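# Dispense one adhesive dot onto each gold pad

## Task

Deposit a single dot of the dispenser's paste, roughly 110 microliters, on every gold pad on the plate. Each dot must keep its rounded shape (not squashed) and lie wholly inside its own pad. Paste anywhere else, the other pads included, beyond a minor smear means failure. The scrap strip beside the plate may be used for trial dots or purging. Paste that keeps oozing or trails from the tip as a long string afterwards will drop straight down, however high the tip is. Finish with the tip raised well clear of the plate.

## Robot and tools

Robot: two arms on a table. left_arm carries a two-finger gripper and is not needed for dispensing. right_arm carries a dispensing head: a motorised plunger drives a piston through a 55 ml barrel of paste, which exits a plastic tip with a 3 mm opening. Bases (scene frame): left_arm at (-0.059, +0.530, +0.205) m, right_arm at (-0.077, -0.458, +0.205) m.

Frames: the scene frame has its origin at table-top height midway between the nominal bases, +z up, +x out over the table, left_arm on the +y side. Reported positions (metres), quat_wxyz and velocities (m/s, rad/s) use this frame. Commanded offsets instead run along each arm's own Hand target axes. For right_arm the tool point is the centre of the tip's open end and its +z points out of the tip, so with the tip aimed down a positive dz moves it toward the plate. Within 30 degrees of tilt only the tip can touch a flat surface.

execute_actions(actions, cameras): actions is a list of actions; each action is a list of up to 15 rows, one row per 1/30 s step; a short action repeats its final row until 15 steps pass. Every row is one list of 16 numbers in [-1, 1] covering both arms: left dx, dy, dz, rx, ry, rz, gripper position, force_limit, speed, then right dx, dy, dz, rx, ry, rz, plunger. The six pose numbers are offsets, not poses, measured from that arm's Hand target as it was when the action began (all rows share that origin); 1.0 equals 0.6 m or 180 degrees, and rx, ry, rz form one rotation vector. Repeating an offset in a new action moves the arm further. All zeros re-request the current Hand target. Gripper numbers are absolute settings: position +1 fully open (85 mm), about -0.8 pads touching, -1 close until blocked; force_limit and speed both begin at +1; repeat your last values to leave the gripper unchanged, since 0 is a real command. plunger is a rate: +1 pushes 640 ul/s of barrel volume, -1 retracts at that rate, values within 0.01 of 0 hold still; it only acts during actions. An empty actions list just reports state.

move(target, speed, blend, stop_force, zero, blocking, cameras): target is one 16-number row or a list of up to 15 rows, laid out as above, each an offset from the same starting Hand targets (not from the previous row). Straight paths, all arms finishing together, at least 0.5 s, cut off at 10 s. speed: m/s, 0.002 to 3.2, default 0.25 (turning up to twice that in rad/s), one value or one per target. blend: corner rounding in m. stop_force: 4 to 120 N, ends an arm's path when its wrist sensor feels that much push against the motion; omit it when backing away from a contact, and don't rely on it for a turning end effector. zero: with stop_force, re-zero the sensors first (default true). blocking=false returns after about 0.5 s while the move continues; not allowed with stop_force. The first target's plunger value runs until the move ends. The result adds a move: line, e.g. done, off_target, moving, held or fault; limits=paced means the pose was clipped, limits=held that steps were withheld.

wait(seconds 0 to 10), stop() to brake a running move, zoom_image(camera, region [x0, y0, x1, y1] in pixels, at most 504 by 504), zero_wrist_force(arm), finished_scene(scene = current scene number). Cameras: cam_high, cam_left_wrist, cam_right_wrist, each 896x504.

Result lines: Hand target is the last commanded pose after clipping; the arm may settle short, and a follow-up action or an explicit offset closes the gap. The tool reports left_ml (barrel paste by motor count) and status: ready, moving, empty, or fault (plunger stalled, e.g. tip blocked; clear it with a pull-back). Wrist force is along the end effector's axes; a z value well below the in-air value means the tip is resting on a surface. Gripper object_status: 0 moving, 1 blocked opening, 2 blocked closing (a grip), 3 at target. position_measured is in counts (3 open, 230 closed). Joint velocities 'within noise' means at rest. MOTOR HOT warns of overheating before a brake stop.

Dispensing behaviour: pressure must build before paste emerges, so the first push, and any push after a retraction, delivers less than the plunger volume. Pressure persists after the plunger stops, so flow continues; a sufficient retraction halts it. For a dot, hold the tip roughly one dot diameter (a few mm) above the pad, vertical; closer squashes it, touching blocks flow, higher makes a wandering thread, tilt throws paste sideways. After stopping flow, lift straight up so the thread breaks, never sideways, or it drags a string. Practice on the scrap strip to learn the lag and amount.

Avoid: pressing the tip into surfaces (a force near 150 N or joint torque limits stop the arm for 10 s), bringing the arms together, fast moves that overshoot, paths close to an arm's own base, orientation changes over 32 degrees per step (they are clipped), and long stretched or straining poses that heat motors. Commands lag about 0.09 to 0.21 s.

Each tool is called after ">>>" in YAML: its name, and indented under it one key for each argument.

## Session

>>> execute_actions:
  actions: []

>>> zoom_image:
  camera: "cam_right_wrist"
  region: [400, 150, 700, 400]

Scene clock: 0.00 s.
left_arm: end_effector_position=(+0.5697, +0.5453, +0.3973) position_measured=3 object_status=3 end_effector_quat_wxyz=(+0.000, -0.012, +1.000, +0.000) | right_arm: end_effector_position=(+0.5002, +0.1445, +0.3745) left_ml=50.5 status=ready end_effector_quat_wxyz=(+0.000, +0.689, +0.725, +0.000)
Joint positions: left_arm=[-0.281 -1.556 2.144 -2.158 -1.571 -0.28] | right_arm=[0.546 -1.345 1.559 -1.785 -1.571 -1.024]
Joint velocities: within noise
Joint torques (N m): no reading
Wrist force (N): no reading
Wrist torque (N m): no reading
Wrist force, peak (N): no reading
Hand target: left_arm +0.5697, +0.5453, +0.3973; +0.000, -0.012, +1.000, +0.000 | right_arm +0.5002, +0.1445, +0.3745; +0.000, +0.689, +0.725, +0.000

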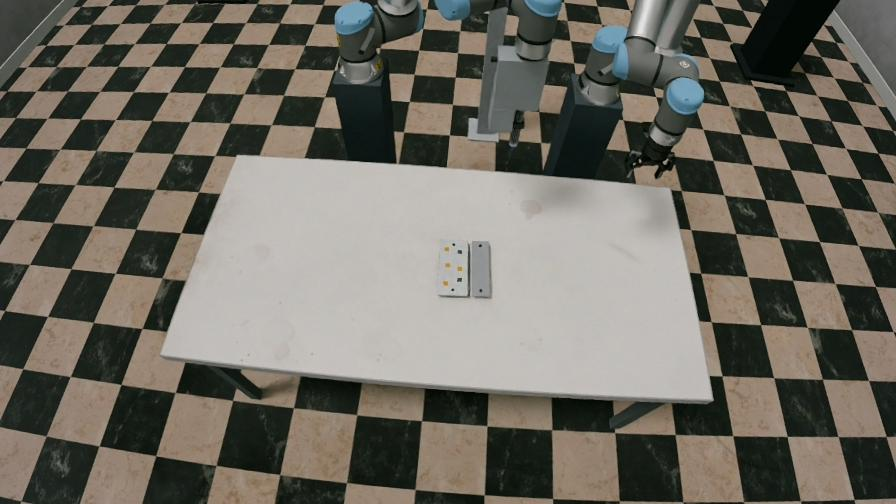

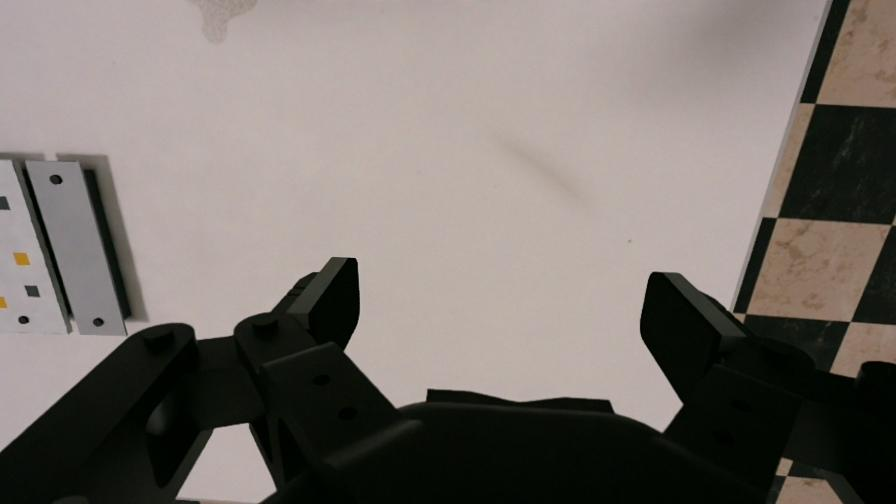

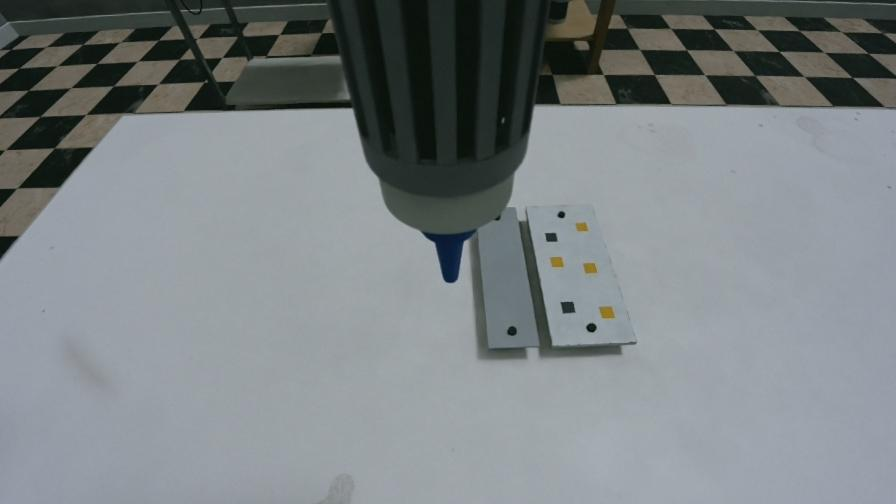

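Scaled by 1.680 from the camera's 896x504 image, which has a finer 1280x720 frame.

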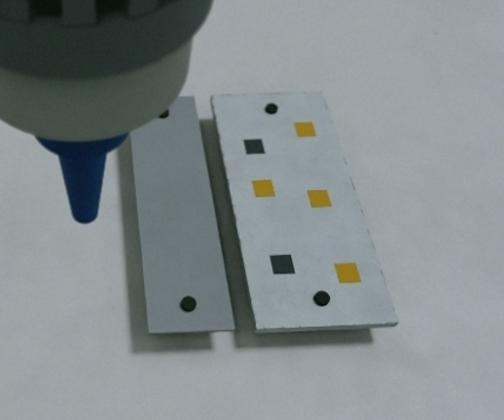

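>>> move:
  target:
    - [0,0,0,0,0,0,1,1,1,-0.11,0.29,0.3,0,0,0,0]
    - [0,0,0,0,0,0,1,1,1,-0.11,0.29,0.5,0,0,0,0]
  cameras: ["cam_right_wrist"]
  blend: [0.03,0]

Scene clock: 2.20 s.
left_arm: end_effector_position=(+0.5697, +0.5453, +0.3973) position_measured=3 object_status=3 end_effector_quat_wxyz=(+0.000, -0.012, +1.000, +0.000) | right_arm: end_effector_position=(+0.6773, +0.0874, +0.0745) left_ml=50.5 status=ready end_effector_quat_wxyz=(+0.000, +0.689, +0.725, +0.000)
Joint positions: left_arm=[-0.281 -1.556 2.144 -2.158 -1.571 -0.28] | right_arm=[0.387 -0.995 1.628 -2.204 -1.571 -1.183]
Joint velocities: within noise
Joint torques (N m): left_arm=[1.29 -47.38 -46.08 -4.41 0.02 -0.23] | right_arm=[16.62 -89.17 -42.63 -2.57 2.46 2.37]
Wrist force (N): left_arm=[0.5 0.0 -0.3] | right_arm=[0.5 -0.5 -0.1]
Wrist torque (N m): left_arm=[0.01 -0.09 0.01] | right_arm=[-0.20 -0.16 0.00]
Wrist force, peak (N): left_arm=[0.3 0.3 -0.6] | right_arm=[1.4 -2.4 -2.8]
Hand target: left_arm +0.5697, +0.5453, +0.3973; +0.000, -0.012, +1.000, +0.000 | right_arm +0.6773, +0.0874, +0.0745; +0.000, +0.689, +0.725, +0.000
Off the commanded pose: left_arm 0.000 m, 0 deg | right_arm 0.000 m, 0 deg.
move: done
Images, in order (width x height): cam_right_wrist 896x504.

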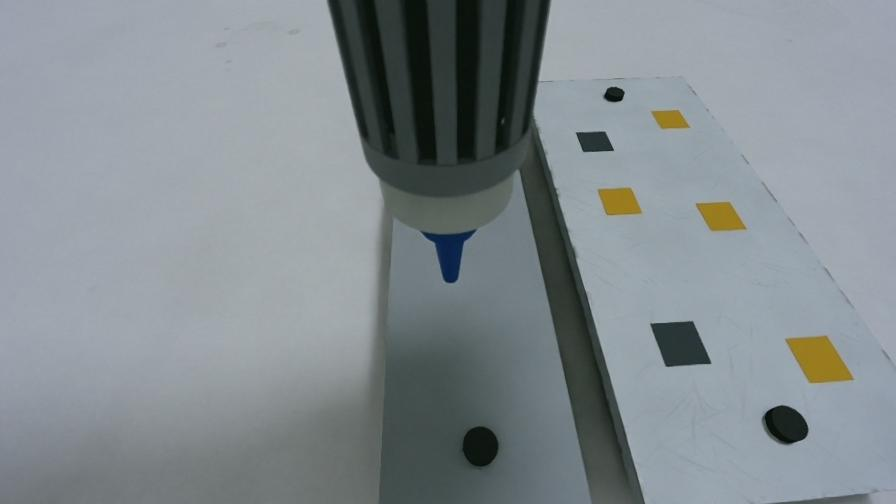

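>>> move:
  target: [0,0,0,0,0,0,1,1,1,0,0,0.045,0,0,0,0]
  cameras: []
  speed: 0.05

>>> move:
  target: [0,0,0,0,0,0,1,1,1,0,0,0.06,0,0,0,0]
  cameras: ["cam_right_wrist"]
  speed: 0.005
  stop_force: 4

Scene clock: 3.17 s.
left_arm: end_effector_position=(+0.5697, +0.5453, +0.3973) position_measured=3 object_status=3 end_effector_quat_wxyz=(+0.000, -0.012, +1.000, +0.000) | right_arm: end_effector_position=(+0.6773, +0.0874, +0.0472) left_ml=50.5 status=ready end_effector_quat_wxyz=(+0.000, +0.689, +0.725, +0.000) end_effector_velocity=(-0.002, -0.001, +0.002) end_effector_angular_velocity=(-0.001, +0.003, +0.000)
Joint positions: left_arm=[-0.281 -1.556 2.144 -2.158 -1.571 -0.28] | right_arm=[0.387 -0.968 1.641 -2.244 -1.571 -1.183]
Joint velocities: left_arm=[within noise] | right_arm=[0 -0.003 0.001 0.005 0 0]
Joint torques (N m): left_arm=[2.81 -47.7 -46.19 -4.47 -0.21 -0.39] | right_arm=[14.4 -104.15 -44.65 -0.41 2.29 2.29]
Wrist force (N): left_arm=[0.3 0.0 -0.3] | right_arm=[0.1 -0.7 -0.3]
Wrist torque (N m): left_arm=[0.00 -0.06 0.00] | right_arm=[-0.29 -0.02 -0.02]
Wrist force, peak (N): left_arm=[0.1 0.5 -0.4] | right_arm=[1.1 0.2 -1.4]
Hand target: left_arm +0.5697, +0.5453, +0.3973; +0.000, -0.012, +1.000, +0.000 | right_arm +0.6773, +0.0874, +0.0475; +0.000, +0.689, +0.725, +0.000
Off the commanded pose: left_arm 0.000 m, 0 deg | right_arm 0.000 m, 0 deg.
move: done
No camera images: "cameras" was empty.

Scene clock: 7.63 s.
left_arm: end_effector_position=(+0.5697, +0.5453, +0.3973) position_measured=3 object_status=3 end_effector_quat_wxyz=(+0.000, -0.012, +1.000, +0.000) | right_arm: end_effector_position=(+0.6773, +0.0874, +0.0310) left_ml=50.5 status=ready end_effector_quat_wxyz=(+0.000, +0.689, +0.725, +0.000)
Joint positions: left_arm=[-0.281 -1.556 2.144 -2.158 -1.571 -0.28] | right_arm=[0.387 -0.951 1.648 -2.267 -1.571 -1.183]
Joint velocities: within noise
Joint torques (N m): left_arm=[1.78 -48.17 -46.69 -4.27 -0.09 -0.49] | right_arm=[7.54 -95.99 -38.86 -0.8 2.42 2.16]
Wrist force (N): left_arm=[0.4 0.1 -0.3] | right_arm=[-1.4 -3.0 -12.1]
Wrist torque (N m): left_arm=[0.01 -0.07 0.00] | right_arm=[-0.20 0.00 -0.01]
Wrist force, peak (N): left_arm=[0.3 0.1 -0.7] | right_arm=[-2.8 -5.3 -17.8]
Hand target: left_arm +0.5697, +0.5453, +0.3973; +0.000, -0.012, +1.000, +0.000 | right_arm +0.6773, +0.0874, +0.0311; +0.000, +0.689, +0.725, +0.000 (not the last commanded pose)
Off the commanded pose: left_arm 0.000 m, 0 deg | right_arm 0.019 m, 0 deg.
move: contact (right_arm)
Images, in order (width x height): cam_right_wrist 896x504.

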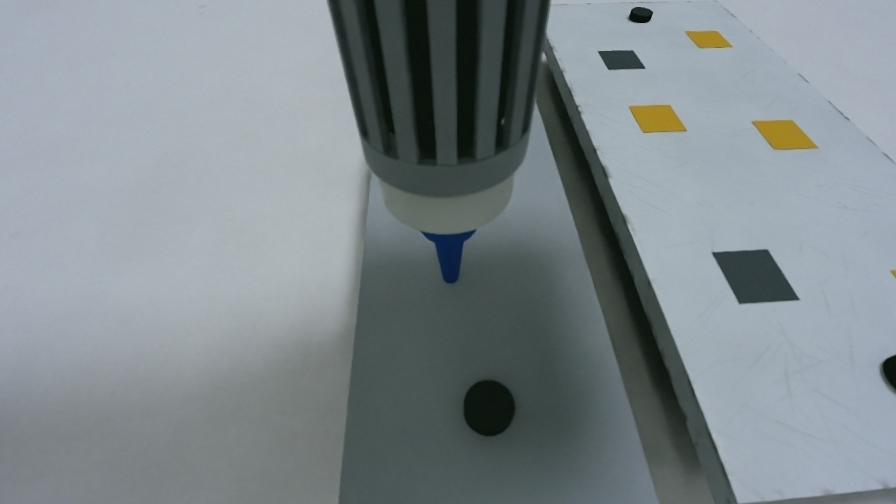

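>>> move:
  target: [0,0,0,0,0,0,1,1,1,0,0,-0.00667,0,0,0,0]
  cameras: []
  speed: 0.02

>>> execute_actions:
  actions:
    - [[0,0,0,0,0,0,1,1,1,0,0,0,0,0,0,0.344]]
    - [[0,0,0,0,0,0,1,1,1,0,0,0,0,0,0,0.344]]
  cameras: ["cam_right_wrist"]

>>> zoom_image:
  camera: "cam_right_wrist"
  region: [390, 230, 510, 330]

>>> wait:
  seconds: 3
  cameras: ["cam_right_wrist"]

>>> zoom_image:
  camera: "cam_right_wrist"
  region: [390, 230, 510, 330]

>>> wait:
  seconds: 10
  cameras: ["cam_right_wrist"]

>>> zoom_image:
  camera: "cam_right_wrist"
  region: [390, 230, 510, 330]

>>> wait:
  seconds: 10
  cameras: ["cam_right_wrist"]

>>> zoom_image:
  camera: "cam_right_wrist"
  region: [390, 230, 510, 330]

Scene clock: 8.70 s.
left_arm: end_effector_position=(+0.5697, +0.5453, +0.3973) position_measured=3 object_status=3 end_effector_quat_wxyz=(+0.000, -0.012, +1.000, +0.000) | right_arm: end_effector_position=(+0.6774, +0.0874, +0.0351) left_ml=50.5 status=ready end_effector_quat_wxyz=(+0.000, +0.689, +0.725, +0.000)
Joint positions: left_arm=[-0.281 -1.556 2.144 -2.158 -1.571 -0.28] | right_arm=[0.387 -0.956 1.646 -2.261 -1.571 -1.183]
Joint velocities: within noise
Joint torques (N m): left_arm=[1.99 -48.73 -45.52 -4.35 -0.25 -0.44] | right_arm=[8 -93.25 -42.68 -1.93 2.47 2.01]
Wrist force (N): left_arm=[0.0 0.2 -0.1] | right_arm=[0.7 0.4 0.2]
Wrist torque (N m): left_arm=[0.04 -0.01 0.00] | right_arm=[0.10 -0.23 -0.02]
Wrist force, peak (N): left_arm=[0.5 0.4 -0.4] | right_arm=[-1.0 -3.2 -11.6]
Hand target: left_arm +0.5697, +0.5453, +0.3973; +0.000, -0.012, +1.000, +0.000 | right_arm +0.6773, +0.0874, +0.0351; +0.000, +0.689, +0.725, +0.000
Off the commanded pose: left_arm 0.000 m, 0 deg | right_arm 0.000 m, 0 deg.
move: done
No camera images: "cameras" was empty.

Scene clock: 9.93 s.
left_arm: end_effector_position=(+0.5697, +0.5453, +0.3973) position_measured=3 object_status=3 end_effector_quat_wxyz=(+0.000, -0.012, +1.000, +0.000) | right_arm: end_effector_position=(+0.6774, +0.0874, +0.0351) left_ml=50.3 status=ready end_effector_quat_wxyz=(+0.000, +0.689, +0.725, +0.000)
Joint positions: left_arm=[-0.281 -1.556 2.144 -2.158 -1.571 -0.28] | right_arm=[0.387 -0.956 1.646 -2.261 -1.571 -1.183]
Joint velocities: within noise
Joint torques (N m): left_arm=[0.95 -49.08 -46.3 -4.34 -0.08 -0.64] | right_arm=[7.13 -65.54 -30.51 -6.76 2.66 2.04]
Wrist force (N): left_arm=[0.4 0.2 -0.5] | right_arm=[0.8 -0.4 -0.1]
Wrist torque (N m): left_arm=[0.03 -0.08 0.00] | right_arm=[-0.19 -0.26 -0.02]
Wrist force, peak (N): left_arm=[0.6 -0.1 -0.4] | right_arm=[1.0 -0.7 0.3]
Hand target: left_arm +0.5697, +0.5453, +0.3973; +0.000, -0.012, +1.000, +0.000 | right_arm +0.6773, +0.0874, +0.0351; +0.000, +0.689, +0.725, +0.000
Off the commanded pose: left_arm 0.000 m, 0 deg | right_arm 0.000 m, 0 deg.
Images, in order (width x height): cam_right_wrist 896x504.

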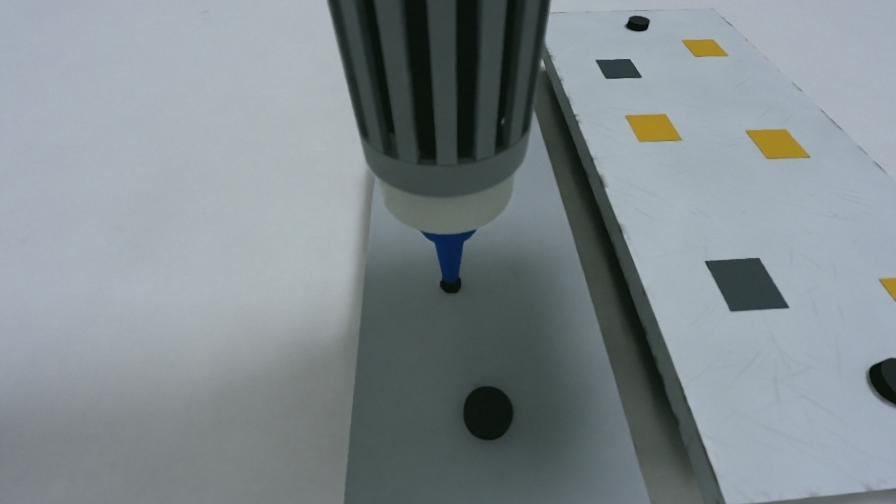

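Scaled by 4.200 from the camera's 896x504 image, which has a finer 1280x720 frame.

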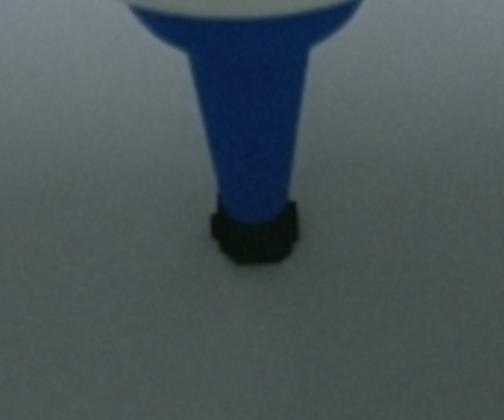

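Scene clock: 12.93 s.
left_arm: end_effector_position=(+0.5697, +0.5453, +0.3973) position_measured=3 object_status=3 end_effector_quat_wxyz=(+0.000, -0.012, +1.000, +0.000) | right_arm: end_effector_position=(+0.6773, +0.0874, +0.0351) left_ml=50.3 status=ready end_effector_quat_wxyz=(+0.000, +0.689, +0.725, +0.000)
Joint positions: left_arm=[-0.281 -1.556 2.144 -2.158 -1.571 -0.28] | right_arm=[0.387 -0.956 1.646 -2.261 -1.571 -1.183]
Joint velocities: within noise
Joint torques (N m): left_arm=[1.65 -47.75 -46.32 -4.36 -0.17 -0.48] | right_arm=[7.58 -65.99 -29.53 -6.98 2.44 2.01]
Wrist force (N): left_arm=[0.2 0.2 -0.4] | right_arm=[0.6 -0.5 0.1]
Wrist torque (N m): left_arm=[0.04 -0.04 0.00] | right_arm=[-0.24 -0.18 -0.02]
Wrist force, peak (N): left_arm=[0.7 0.3 -0.2] | right_arm=[1.2 -0.5 -0.8]
Hand target: left_arm +0.5697, +0.5453, +0.3973; +0.000, -0.012, +1.000, +0.000 | right_arm +0.6773, +0.0874, +0.0351; +0.000, +0.689, +0.725, +0.000
Off the commanded pose: left_arm 0.000 m, 0 deg | right_arm 0.000 m, 0 deg.
wait: 3.00 s; at rest by 0.17 s
Images, in order (width x height): cam_right_wrist 896x504.

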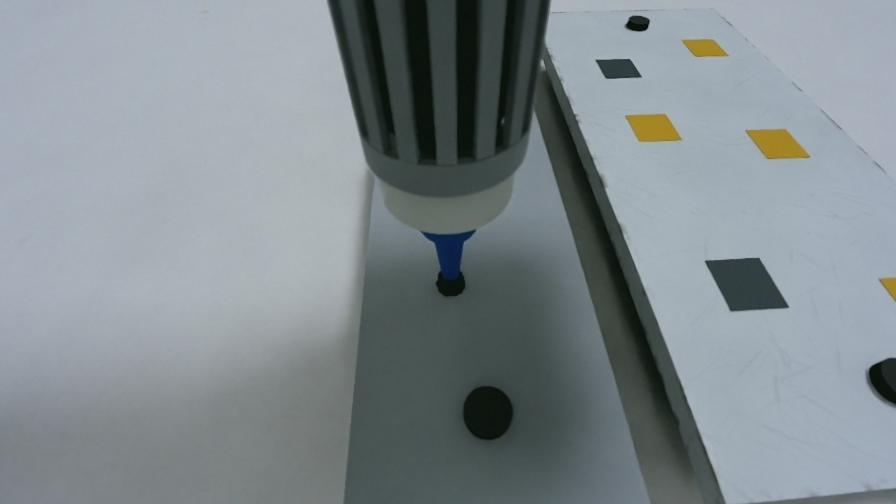

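Scaled by 4.200 from the camera's 896x504 image, which has a finer 1280x720 frame.

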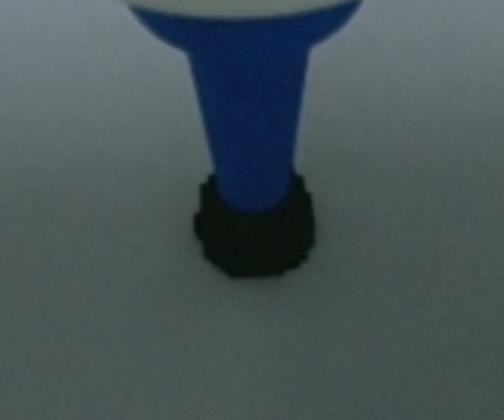

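Scene clock: 22.93 s.
left_arm: end_effector_position=(+0.5697, +0.5453, +0.3973) position_measured=3 object_status=3 end_effector_quat_wxyz=(+0.000, -0.012, +1.000, +0.000) | right_arm: end_effector_position=(+0.6773, +0.0874, +0.0351) left_ml=50.3 status=ready end_effector_quat_wxyz=(+0.000, +0.689, +0.725, +0.000)
Joint positions: left_arm=[-0.281 -1.556 2.144 -2.158 -1.571 -0.28] | right_arm=[0.387 -0.956 1.646 -2.261 -1.571 -1.183]
Joint velocities: within noise
Joint torques (N m): left_arm=[2.1 -48.08 -46.65 -4.13 -0.01 -0.79] | right_arm=[5.89 -67.73 -35.26 -6.98 2.13 1.89]
Wrist force (N): left_arm=[0.2 0.1 -0.2] | right_arm=[0.6 -0.2 -0.1]
Wrist torque (N m): left_arm=[0.02 -0.03 0.01] | right_arm=[-0.12 -0.20 -0.02]
Wrist force, peak (N): left_arm=[0.5 0.5 -0.5] | right_arm=[1.5 0.0 0.1]
Hand target: left_arm +0.5697, +0.5453, +0.3973; +0.000, -0.012, +1.000, +0.000 | right_arm +0.6773, +0.0874, +0.0351; +0.000, +0.689, +0.725, +0.000
Off the commanded pose: left_arm 0.000 m, 0 deg | right_arm 0.000 m, 0 deg.
wait: 10.00 s; at rest by 0.17 s
Images, in order (width x height): cam_right_wrist 896x504.

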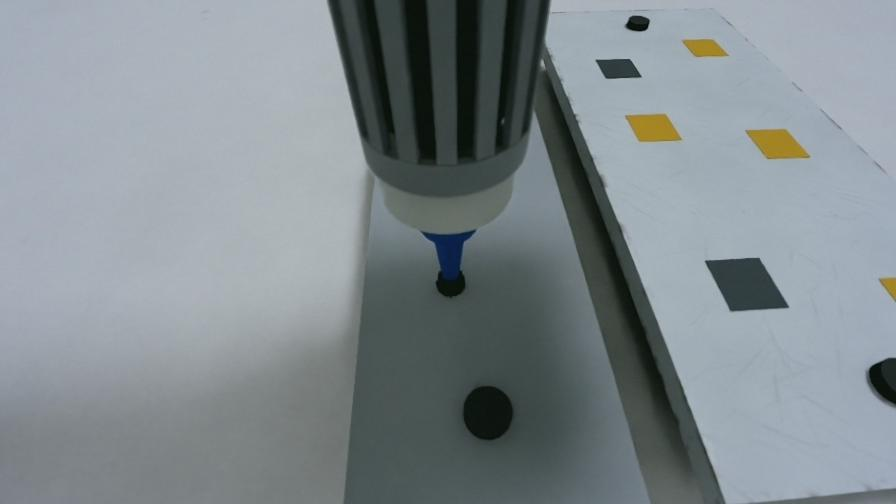

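Scaled by 4.200 from the camera's 896x504 image, which has a finer 1280x720 frame.

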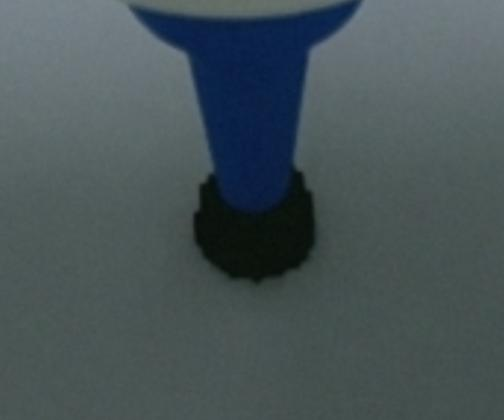

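Scene clock: 32.93 s.
left_arm: end_effector_position=(+0.5697, +0.5453, +0.3973) position_measured=3 object_status=3 end_effector_quat_wxyz=(+0.000, -0.012, +1.000, +0.000) | right_arm: end_effector_position=(+0.6773, +0.0874, +0.0351) left_ml=50.3 status=ready end_effector_quat_wxyz=(+0.000, +0.689, +0.725, +0.000)
Joint positions: left_arm=[-0.281 -1.556 2.144 -2.158 -1.571 -0.28] | right_arm=[0.387 -0.956 1.646 -2.261 -1.571 -1.183]
Joint velocities: within noise
Joint torques (N m): left_arm=[2.22 -48.65 -46.04 -4.05 0.23 -0.65] | right_arm=[6.08 -71.28 -41.76 -6.82 2.02 2.03]
Wrist force (N): left_arm=[0.0 0.0 -0.3] | right_arm=[0.8 -0.1 -0.1]
Wrist torque (N m): left_arm=[0.00 0.00 0.00] | right_arm=[-0.08 -0.25 -0.03]
Wrist force, peak (N): left_arm=[0.4 0.2 -0.8] | right_arm=[1.2 -0.6 -0.5]
Hand target: left_arm +0.5697, +0.5453, +0.3973; +0.000, -0.012, +1.000, +0.000 | right_arm +0.6773, +0.0874, +0.0351; +0.000, +0.689, +0.725, +0.000
Off the commanded pose: left_arm 0.000 m, 0 deg | right_arm 0.000 m, 0 deg.
wait: 10.00 s; at rest by 0.17 s
Images, in order (width x height): cam_right_wrist 896x504.

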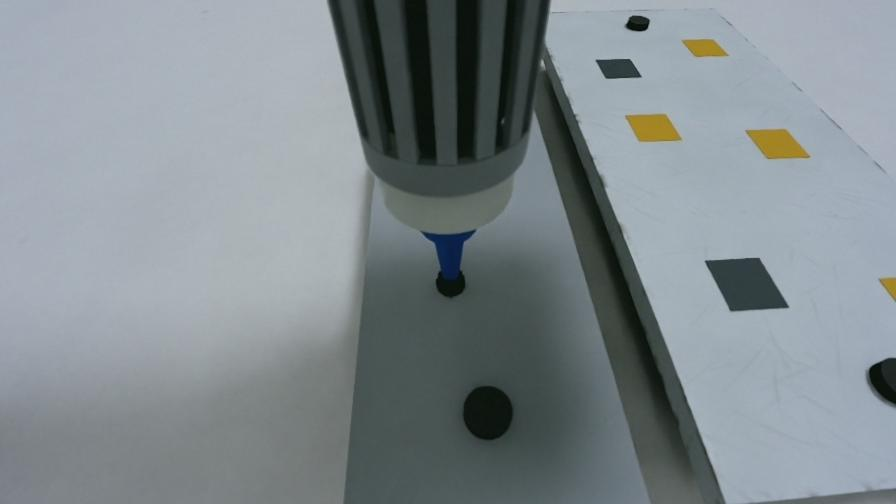

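Scaled by 4.200 from the camera's 896x504 image, which has a finer 1280x720 frame.

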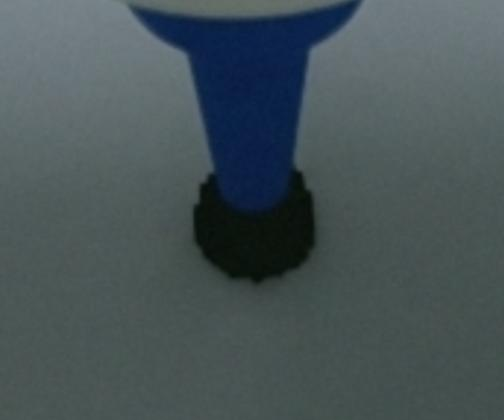

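>>> move:
  target: [0,0,0,0,0,0,1,1,1,0,0,-0.0333,0,0,0,0]
  cameras: ["cam_right_wrist"]
  speed: 0.03

>>> zoom_image:
  camera: "cam_right_wrist"
  region: [390, 230, 510, 380]

>>> move:
  target:
    - [0,0,0,0,0,0,1,1,1,-0.006,0.05,0,0,0,0,0]
    - [0,0,0,0,0,0,1,1,1,-0.006,0.05,0.0333,0,0,0,0]
  cameras: []
  speed: 0.04

>>> execute_actions:
  actions:
    - [[0,0,0,0,0,0,1,1,1,0,0,0,0,0,0,0.344]]
  cameras: []

>>> wait:
  seconds: 9
  cameras: ["cam_right_wrist"]

>>> zoom_image:
  camera: "cam_right_wrist"
  region: [390, 230, 510, 330]

>>> move:
  target: [0,0,0,0,0,0,1,1,1,0,0,-0.0333,0,0,0,0]
  cameras: ["cam_right_wrist"]
  speed: 0.03

>>> zoom_image:
  camera: "cam_right_wrist"
  region: [390, 230, 510, 380]

Scene clock: 34.23 s.
left_arm: end_effector_position=(+0.5697, +0.5453, +0.3973) position_measured=3 object_status=3 end_effector_quat_wxyz=(+0.000, -0.012, +1.000, +0.000) | right_arm: end_effector_position=(+0.6774, +0.0874, +0.0553) left_ml=50.3 status=ready end_effector_quat_wxyz=(+0.000, +0.689, +0.725, +0.000)
Joint positions: left_arm=[-0.281 -1.556 2.144 -2.158 -1.571 -0.28] | right_arm=[0.387 -0.976 1.638 -2.232 -1.571 -1.183]
Joint velocities: within noise
Joint torques (N m): left_arm=[2.15 -48.83 -46.17 -3.93 0.25 -0.93] | right_arm=[6.6 -67.12 -36 -6.49 2.02 2.18]
Wrist force (N): left_arm=[0.2 -0.1 -0.5] | right_arm=[0.7 -0.6 -0.3]
Wrist torque (N m): left_arm=[-0.01 -0.03 0.00] | right_arm=[-0.25 -0.23 -0.02]
Wrist force, peak (N): left_arm=[0.4 0.0 -0.5] | right_arm=[1.3 -0.3 -1.1]
Hand target: left_arm +0.5697, +0.5453, +0.3973; +0.000, -0.012, +1.000, +0.000 | right_arm +0.6773, +0.0874, +0.0550; +0.000, +0.689, +0.725, +0.000
Off the commanded pose: left_arm 0.000 m, 0 deg | right_arm 0.000 m, 0 deg.
move: done
Images, in order (width x height): cam_right_wrist 896x504.

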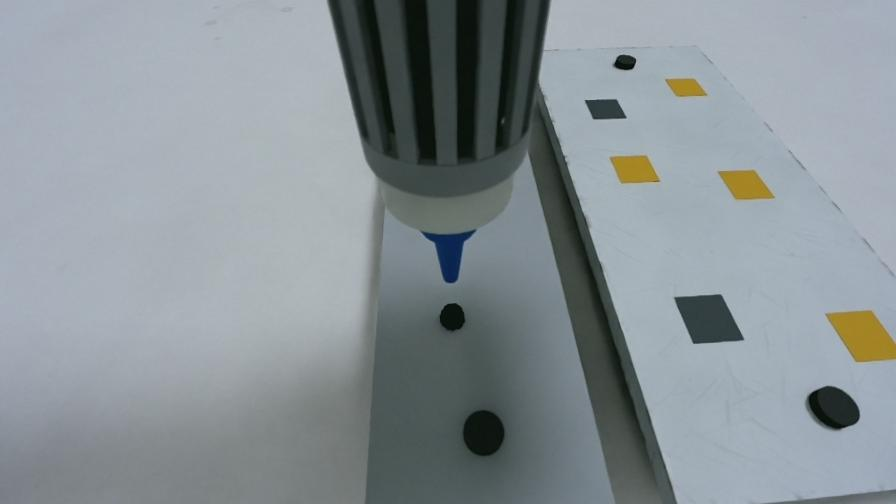

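Scaled by 3.360 from the camera's 896x504 image, which has a finer 1280x720 frame.

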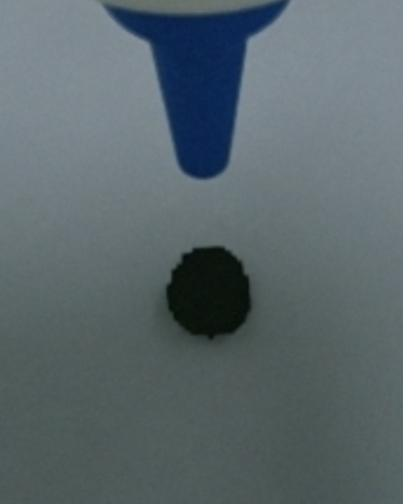

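Scene clock: 35.77 s.
left_arm: end_effector_position=(+0.5697, +0.5453, +0.3973) position_measured=3 object_status=3 end_effector_quat_wxyz=(+0.000, -0.012, +1.000, +0.000) | right_arm: end_effector_position=(+0.7075, +0.0853, +0.0347) left_ml=50.3 status=ready end_effector_quat_wxyz=(+0.000, +0.689, +0.725, +0.000)
Joint positions: left_arm=[-0.281 -1.556 2.144 -2.158 -1.571 -0.28] | right_arm=[0.372 -0.925 1.591 -2.237 -1.571 -1.199]
Joint velocities: within noise
Joint torques (N m): left_arm=[1.93 -49.58 -46.18 -4.06 0.23 -1.15] | right_arm=[16.87 -106.69 -39.46 -0.79 1.9 2.39]
Wrist force (N): left_arm=[0.2 0.2 0.0] | right_arm=[0.8 -0.3 -0.2]
Wrist torque (N m): left_arm=[0.04 -0.03 0.00] | right_arm=[-0.13 -0.28 0.00]
Wrist force, peak (N): left_arm=[0.1 0.0 -0.6] | right_arm=[1.5 -1.4 0.1]
Hand target: left_arm +0.5697, +0.5453, +0.3973; +0.000, -0.012, +1.000, +0.000 | right_arm +0.7075, +0.0853, +0.0351; +0.000, +0.689, +0.725, +0.000
Off the commanded pose: left_arm 0.000 m, 0 deg | right_arm 0.000 m, 0 deg.
move: done
No camera images: "cameras" was empty.

Scene clock: 36.50 s.
left_arm: end_effector_position=(+0.5697, +0.5453, +0.3973) position_measured=3 object_status=3 end_effector_quat_wxyz=(+0.000, -0.012, +1.000, +0.000) | right_arm: end_effector_position=(+0.7075, +0.0853, +0.0351) left_ml=50.2 status=ready end_effector_quat_wxyz=(+0.000, +0.689, +0.725, +0.000)
Joint positions: left_arm=[-0.281 -1.556 2.144 -2.158 -1.571 -0.28] | right_arm=[0.372 -0.925 1.591 -2.237 -1.571 -1.199]
Joint velocities: within noise
Joint torques (N m): left_arm=[1.66 -47.36 -45.69 -3.9 0.14 -1.11] | right_arm=[15.48 -108.56 -44.69 -0.1 1.71 2.35]
Wrist force (N): left_arm=[0.0 0.2 -0.1] | right_arm=[0.7 0.0 -0.3]
Wrist torque (N m): left_arm=[0.03 -0.01 0.00] | right_arm=[-0.03 -0.21 -0.01]
Wrist force, peak (N): left_arm=[0.4 0.0 -0.6] | right_arm=[1.0 -0.2 -0.6]
Hand target: left_arm +0.5697, +0.5453, +0.3973; +0.000, -0.012, +1.000, +0.000 | right_arm +0.7075, +0.0853, +0.0351; +0.000, +0.689, +0.725, +0.000
Off the commanded pose: left_arm 0.000 m, 0 deg | right_arm 0.000 m, 0 deg.
No camera images: "cameras" was empty.

Scene clock: 45.50 s.
left_arm: end_effector_position=(+0.5697, +0.5453, +0.3973) position_measured=3 object_status=3 end_effector_quat_wxyz=(+0.000, -0.012, +1.000, +0.000) | right_arm: end_effector_position=(+0.7075, +0.0853, +0.0351) left_ml=50.2 status=ready end_effector_quat_wxyz=(+0.000, +0.689, +0.725, +0.000)
Joint positions: left_arm=[-0.281 -1.556 2.144 -2.158 -1.571 -0.28] | right_arm=[0.372 -0.925 1.591 -2.237 -1.571 -1.199]
Joint velocities: within noise
Joint torques (N m): left_arm=[2.36 -49.63 -46.33 -3.78 0.34 -1.28] | right_arm=[11.73 -106.74 -28.37 -1.09 2.02 2.09]
Wrist force (N): left_arm=[0.4 0.1 -0.4] | right_arm=[0.8 -0.6 -0.5]
Wrist torque (N m): left_arm=[0.01 -0.08 0.00] | right_arm=[-0.25 -0.27 -0.01]
Wrist force, peak (N): left_arm=[0.4 0.0 -0.7] | right_arm=[1.4 0.0 -0.1]
Hand target: left_arm +0.5697, +0.5453, +0.3973; +0.000, -0.012, +1.000, +0.000 | right_arm +0.7075, +0.0853, +0.0351; +0.000, +0.689, +0.725, +0.000
Off the commanded pose: left_arm 0.000 m, 0 deg | right_arm 0.000 m, 0 deg.
wait: 9.00 s; at rest by 0.17 s
Images, in order (width x height): cam_right_wrist 896x504.

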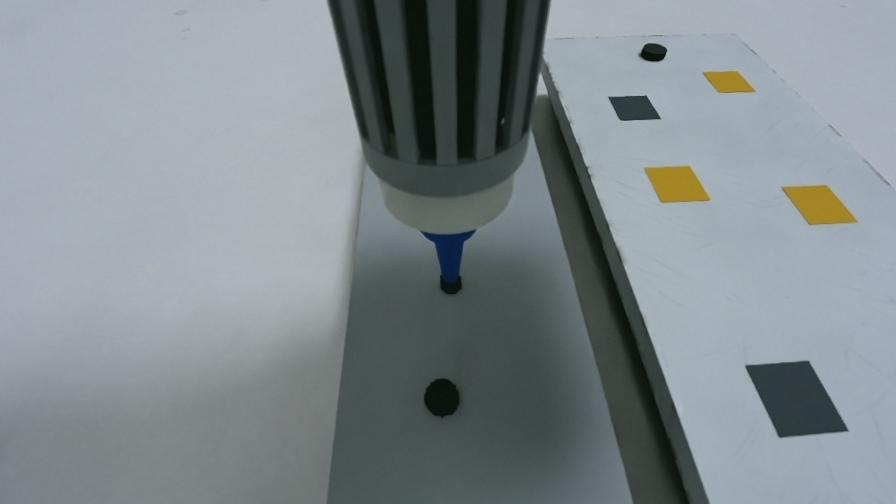

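Scaled by 4.200 from the camera's 896x504 image, which has a finer 1280x720 frame.

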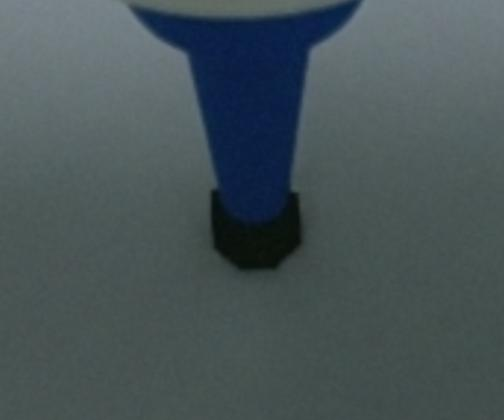

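Scene clock: 46.43 s.
left_arm: end_effector_position=(+0.5697, +0.5453, +0.3973) position_measured=3 object_status=3 end_effector_quat_wxyz=(+0.000, -0.012, +1.000, +0.000) | right_arm: end_effector_position=(+0.7075, +0.0854, +0.0553) left_ml=50.2 status=ready end_effector_quat_wxyz=(+0.000, +0.689, +0.725, +0.000)
Joint positions: left_arm=[-0.281 -1.556 2.144 -2.158 -1.571 -0.28] | right_arm=[0.372 -0.945 1.583 -2.208 -1.571 -1.199]
Joint velocities: within noise
Joint torques (N m): left_arm=[1.09 -49.41 -46.6 -3.75 0.34 -1.27] | right_arm=[10.73 -69.95 -36.51 -6.51 1.79 2.38]
Wrist force (N): left_arm=[-0.1 -0.1 -0.5] | right_arm=[0.9 -0.3 -0.3]
Wrist torque (N m): left_arm=[-0.01 0.01 0.00] | right_arm=[-0.13 -0.29 -0.01]
Wrist force, peak (N): left_arm=[0.4 0.3 -0.3] | right_arm=[1.2 -0.2 -0.4]
Hand target: left_arm +0.5697, +0.5453, +0.3973; +0.000, -0.012, +1.000, +0.000 | right_arm +0.7075, +0.0853, +0.0550; +0.000, +0.689, +0.725, +0.000
Off the commanded pose: left_arm 0.000 m, 0 deg | right_arm 0.000 m, 0 deg.
move: done
Images, in order (width x height): cam_right_wrist 896x504.

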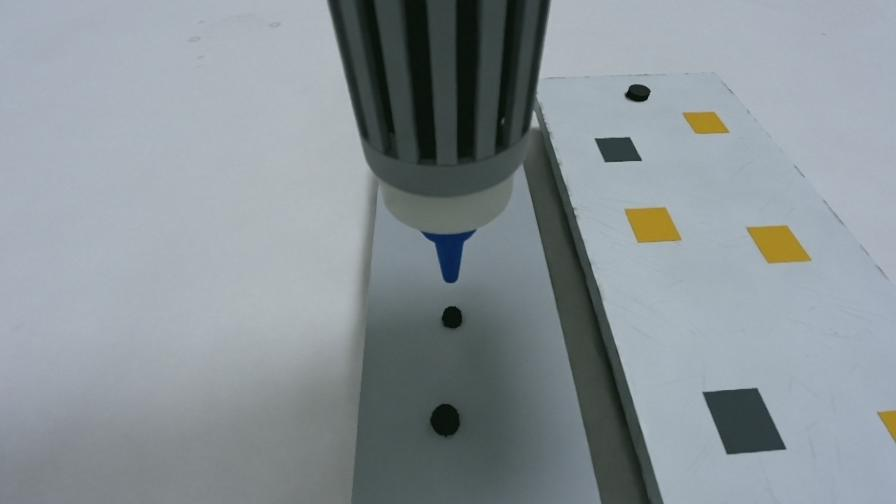

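Scaled by 3.360 from the camera's 896x504 image, which has a finer 1280x720 frame.

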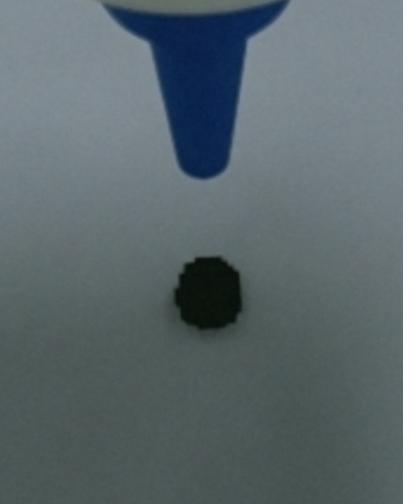

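>>> move:
  target: [0,0,0,0,0,0,1,1,1,-0.124,0.061,0,0,0,0,0]
  speed: 0.08
  cameras: ["cam_right_wrist"]

>>> zoom_image:
  camera: "cam_right_wrist"
  region: [380, 220, 520, 360]

Scene clock: 48.43 s.
left_arm: end_effector_position=(+0.5697, +0.5453, +0.3973) position_measured=3 object_status=3 end_effector_quat_wxyz=(+0.000, -0.012, +1.000, +0.000) | right_arm: end_effector_position=(+0.7479, +0.0127, +0.0550) left_ml=50.2 status=ready end_effector_quat_wxyz=(+0.000, +0.689, +0.725, +0.000) end_effector_velocity=(-0.002, +0.003, +0.000) end_effector_angular_velocity=(-0.001, +0.001, -0.001)
Joint positions: left_arm=[-0.281 -1.556 2.144 -2.158 -1.571 -0.281] | right_arm=[0.284 -0.951 1.594 -2.213 -1.571 -1.287]
Joint velocities: left_arm=[within noise] | right_arm=[0.004 0 0 0.001 0 0.005]
Joint torques (N m): left_arm=[2.54 -48.72 -46.55 -3.66 0.4 -1.13] | right_arm=[15.77 -102.92 -30.9 -7.4 -1.79 2.41]
Wrist force (N): left_arm=[0.1 -0.1 -0.4] | right_arm=[0.7 -0.2 0.2]
Wrist torque (N m): left_arm=[-0.01 -0.03 0.00] | right_arm=[-0.06 -0.19 0.00]
Wrist force, peak (N): left_arm=[0.4 0.0 -0.6] | right_arm=[2.0 -0.8 -0.1]
Hand target: left_arm +0.5697, +0.5453, +0.3973; +0.000, -0.012, +1.000, +0.000 | right_arm +0.7478, +0.0129, +0.0550; +0.000, +0.689, +0.725, +0.000
Off the commanded pose: left_arm 0.000 m, 0 deg | right_arm 0.000 m, 0 deg.
move: done
Images, in order (width x height): cam_right_wrist 896x504.

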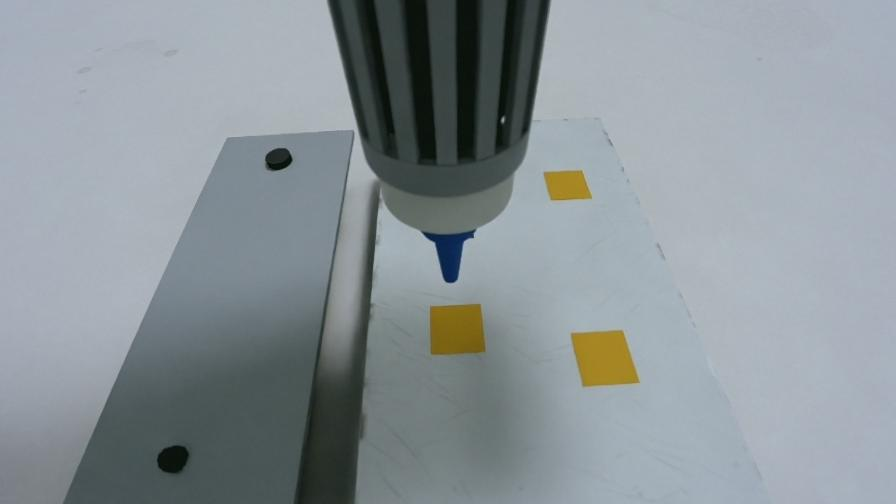

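Scaled by 3.600 from the camera's 896x504 image, which has a finer 1280x720 frame.

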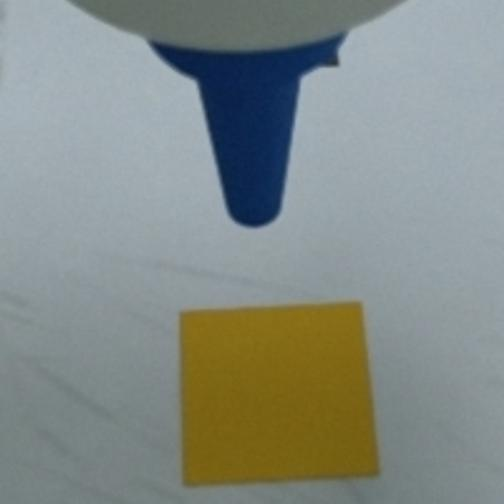

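>>> move:
  target: [0,0,0,0,0,0,1,1,1,-0.0027,-0.0042,0.025,0,0,0,0]
  speed: 0.04
  cameras: ["cam_right_wrist"]

>>> zoom_image:
  camera: "cam_right_wrist"
  region: [380, 220, 520, 360]

Scene clock: 49.43 s.
left_arm: end_effector_position=(+0.5697, +0.5453, +0.3973) position_measured=3 object_status=3 end_effector_quat_wxyz=(+0.000, -0.012, +1.000, +0.000) | right_arm: end_effector_position=(+0.7453, +0.0111, +0.0397) left_ml=50.2 status=ready end_effector_quat_wxyz=(+0.000, +0.689, +0.725, +0.000)
Joint positions: left_arm=[-0.281 -1.556 2.144 -2.158 -1.571 -0.28] | right_arm=[0.283 -0.94 1.607 -2.238 -1.571 -1.288]
Joint velocities: within noise
Joint torques (N m): left_arm=[1.97 -49.84 -46.13 -3.87 0.42 -1.08] | right_arm=[-19.94 -101.87 -44.54 -0.8 -1.02 -3.66]
Wrist force (N): left_arm=[0.4 0.3 -0.1] | right_arm=[0.8 -0.1 0.2]
Wrist torque (N m): left_arm=[0.04 -0.07 0.00] | right_arm=[-0.05 -0.26 -0.02]
Wrist force, peak (N): left_arm=[0.6 -0.1 -0.4] | right_arm=[1.0 -0.8 -0.3]
Hand target: left_arm +0.5697, +0.5453, +0.3973; +0.000, -0.012, +1.000, +0.000 | right_arm +0.7454, +0.0111, +0.0400; +0.000, +0.689, +0.725, +0.000
Off the commanded pose: left_arm 0.000 m, 0 deg | right_arm 0.000 m, 0 deg.
move: done
Images, in order (width x height): cam_right_wrist 896x504.

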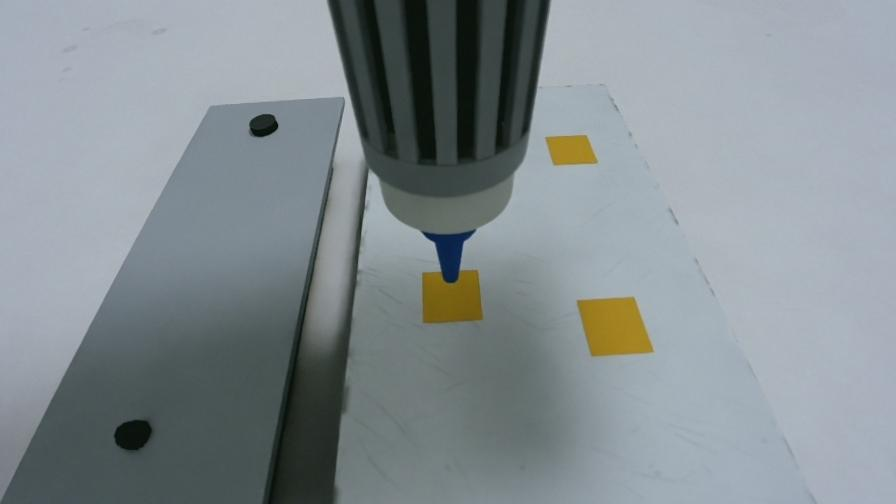

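Scaled by 3.600 from the camera's 896x504 image, which has a finer 1280x720 frame.

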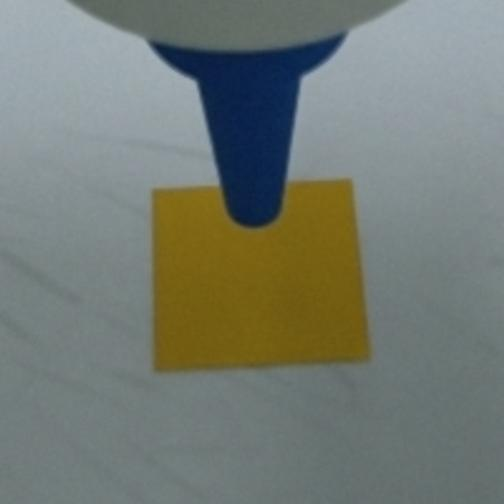

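>>> move:
  target: [0,0,0,0,0,0,1,1,1,-0.001,0,0.00833,0,0,0,0]
  speed: 0.02
  cameras: []

>>> execute_actions:
  actions:
    - [[0,0,0,0,0,0,1,1,1,0,0,0,0,0,0,0.344]]
  cameras: []

>>> wait:
  seconds: 9.5
  cameras: []

>>> move:
  target: [0,0,0,0,0,0,1,1,1,0,0,-0.0333,0,0,0,0]
  speed: 0.03
  cameras: ["cam_right_wrist"]

>>> zoom_image:
  camera: "cam_right_wrist"
  region: [390, 230, 510, 380]

Scene clock: 50.37 s.
left_arm: end_effector_position=(+0.5697, +0.5453, +0.3973) position_measured=3 object_status=3 end_effector_quat_wxyz=(+0.000, -0.012, +1.000, +0.000) | right_arm: end_effector_position=(+0.7454, +0.0105, +0.0350) left_ml=50.2 status=ready end_effector_quat_wxyz=(+0.000, +0.689, +0.725, +0.000)
Joint positions: left_arm=[-0.281 -1.556 2.144 -2.158 -1.571 -0.28] | right_arm=[0.282 -0.935 1.61 -2.245 -1.571 -1.288]
Joint velocities: within noise
Joint torques (N m): left_arm=[2.66 -49.49 -46.26 -3.94 0.45 -1.29] | right_arm=[-17.61 -79.61 -30.21 -5.99 -0.2 -3.29]
Wrist force (N): left_arm=[0.0 0.0 -0.5] | right_arm=[0.7 -0.4 -0.1]
Wrist torque (N m): left_arm=[0.00 0.00 0.00] | right_arm=[-0.18 -0.24 -0.02]
Wrist force, peak (N): left_arm=[0.4 0.4 -0.4] | right_arm=[0.9 -0.5 -0.2]
Hand target: left_arm +0.5697, +0.5453, +0.3973; +0.000, -0.012, +1.000, +0.000 | right_arm +0.7454, +0.0105, +0.0350; +0.000, +0.689, +0.725, +0.000
Off the commanded pose: left_arm 0.000 m, 0 deg | right_arm 0.000 m, 0 deg.
move: done
No camera images: "cameras" was empty.

Scene clock: 51.10 s.
left_arm: end_effector_position=(+0.5697, +0.5453, +0.3973) position_measured=3 object_status=3 end_effector_quat_wxyz=(+0.000, -0.012, +1.000, +0.000) | right_arm: end_effector_position=(+0.7453, +0.0105, +0.0349) left_ml=50.1 status=ready end_effector_quat_wxyz=(+0.000, +0.689, +0.725, +0.000)
Joint positions: left_arm=[-0.281 -1.556 2.144 -2.158 -1.571 -0.28] | right_arm=[0.282 -0.935 1.61 -2.245 -1.571 -1.288]
Joint velocities: within noise
Joint torques (N m): left_arm=[1.51 -49.88 -46.2 -3.73 0.47 -1.24] | right_arm=[-13.4 -102.61 -40.24 -0.77 0.33 -2.57]
Wrist force (N): left_arm=[0.2 0.1 -0.6] | right_arm=[0.9 0.1 0.1]
Wrist torque (N m): left_arm=[0.03 -0.04 0.00] | right_arm=[0.01 -0.28 -0.02]
Wrist force, peak (N): left_arm=[0.4 0.2 -0.7] | right_arm=[1.1 -0.2 0.2]
Hand target: left_arm +0.5697, +0.5453, +0.3973; +0.000, -0.012, +1.000, +0.000 | right_arm +0.7454, +0.0105, +0.0350; +0.000, +0.689, +0.725, +0.000
Off the commanded pose: left_arm 0.000 m, 0 deg | right_arm 0.000 m, 0 deg.
No camera images: "cameras" was empty.

Scene clock: 60.60 s.
left_arm: end_effector_position=(+0.5697, +0.5453, +0.3973) position_measured=3 object_status=3 end_effector_quat_wxyz=(+0.000, -0.012, +1.000, +0.000) | right_arm: end_effector_position=(+0.7454, +0.0105, +0.0350) left_ml=50.1 status=ready end_effector_quat_wxyz=(+0.000, +0.689, +0.725, +0.000)
Joint positions: left_arm=[-0.281 -1.556 2.144 -2.158 -1.571 -0.28] | right_arm=[0.282 -0.935 1.61 -2.245 -1.571 -1.288]
Joint velocities: within noise
Joint torques (N m): left_arm=[1.89 -49.81 -46.62 -3.8 0.28 -1.31] | right_arm=[6.01 -106.22 -35.87 -0.56 2.53 2.06]
Wrist force (N): left_arm=[0.1 0.2 -0.3] | right_arm=[1.0 -0.5 0.4]
Wrist torque (N m): left_arm=[0.03 -0.02 0.00] | right_arm=[-0.20 -0.32 -0.02]
Wrist force, peak (N): left_arm=[0.8 -0.1 -0.2] | right_arm=[1.1 -0.6 0.4]
Hand target: left_arm +0.5697, +0.5453, +0.3973; +0.000, -0.012, +1.000, +0.000 | right_arm +0.7454, +0.0105, +0.0350; +0.000, +0.689, +0.725, +0.000
Off the commanded pose: left_arm 0.000 m, 0 deg | right_arm 0.000 m, 0 deg.
wait: 9.50 s; at rest by 0.17 s
No camera images: "cameras" was empty.

Scene clock: 61.53 s.
left_arm: end_effector_position=(+0.5697, +0.5453, +0.3973) position_measured=3 object_status=3 end_effector_quat_wxyz=(+0.000, -0.012, +1.000, +0.000) | right_arm: end_effector_position=(+0.7454, +0.0105, +0.0553) left_ml=50.1 status=ready end_effector_quat_wxyz=(+0.000, +0.689, +0.725, +0.000)
Joint positions: left_arm=[-0.281 -1.556 2.144 -2.158 -1.571 -0.28] | right_arm=[0.282 -0.956 1.601 -2.216 -1.571 -1.288]
Joint velocities: within noise
Joint torques (N m): left_arm=[1.68 -50.12 -46.09 -3.81 0.43 -1.33] | right_arm=[6.68 -69.23 -36.36 -6.58 2.59 1.89]
Wrist force (N): left_arm=[0.1 0.1 -0.4] | right_arm=[0.7 -0.3 -0.2]
Wrist torque (N m): left_arm=[0.03 -0.02 0.00] | right_arm=[-0.13 -0.24 -0.01]
Wrist force, peak (N): left_arm=[0.4 0.3 -0.6] | right_arm=[1.3 -0.1 0.0]
Hand target: left_arm +0.5697, +0.5453, +0.3973; +0.000, -0.012, +1.000, +0.000 | right_arm +0.7454, +0.0105, +0.0550; +0.000, +0.689, +0.725, +0.000
Off the commanded pose: left_arm 0.000 m, 0 deg | right_arm 0.000 m, 0 deg.
move: done
Images, in order (width x height): cam_right_wrist 896x504.

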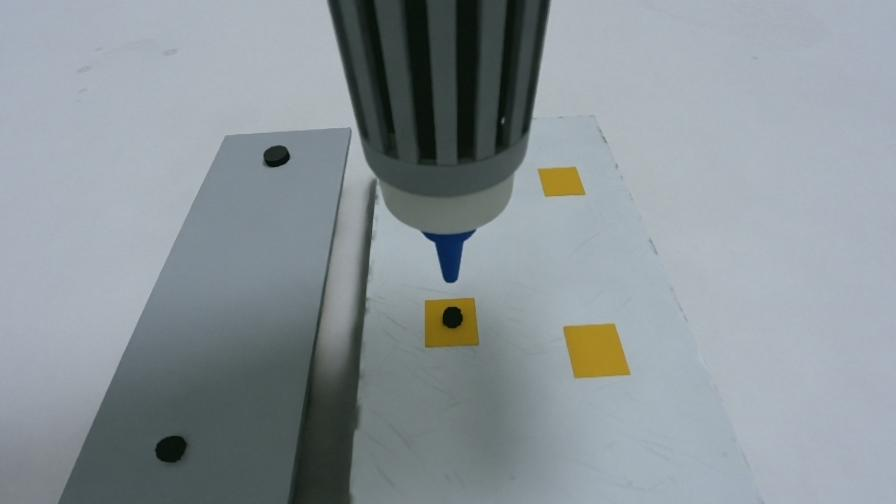

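Scaled by 3.360 from the camera's 896x504 image, which has a finer 1280x720 frame.

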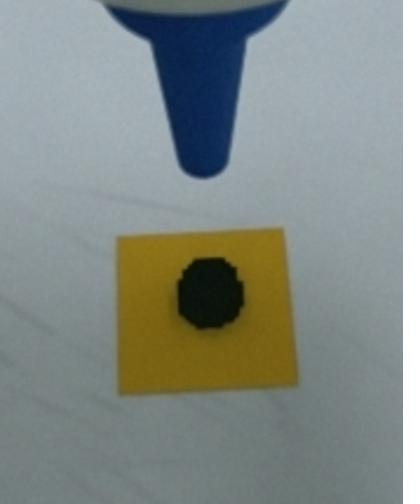

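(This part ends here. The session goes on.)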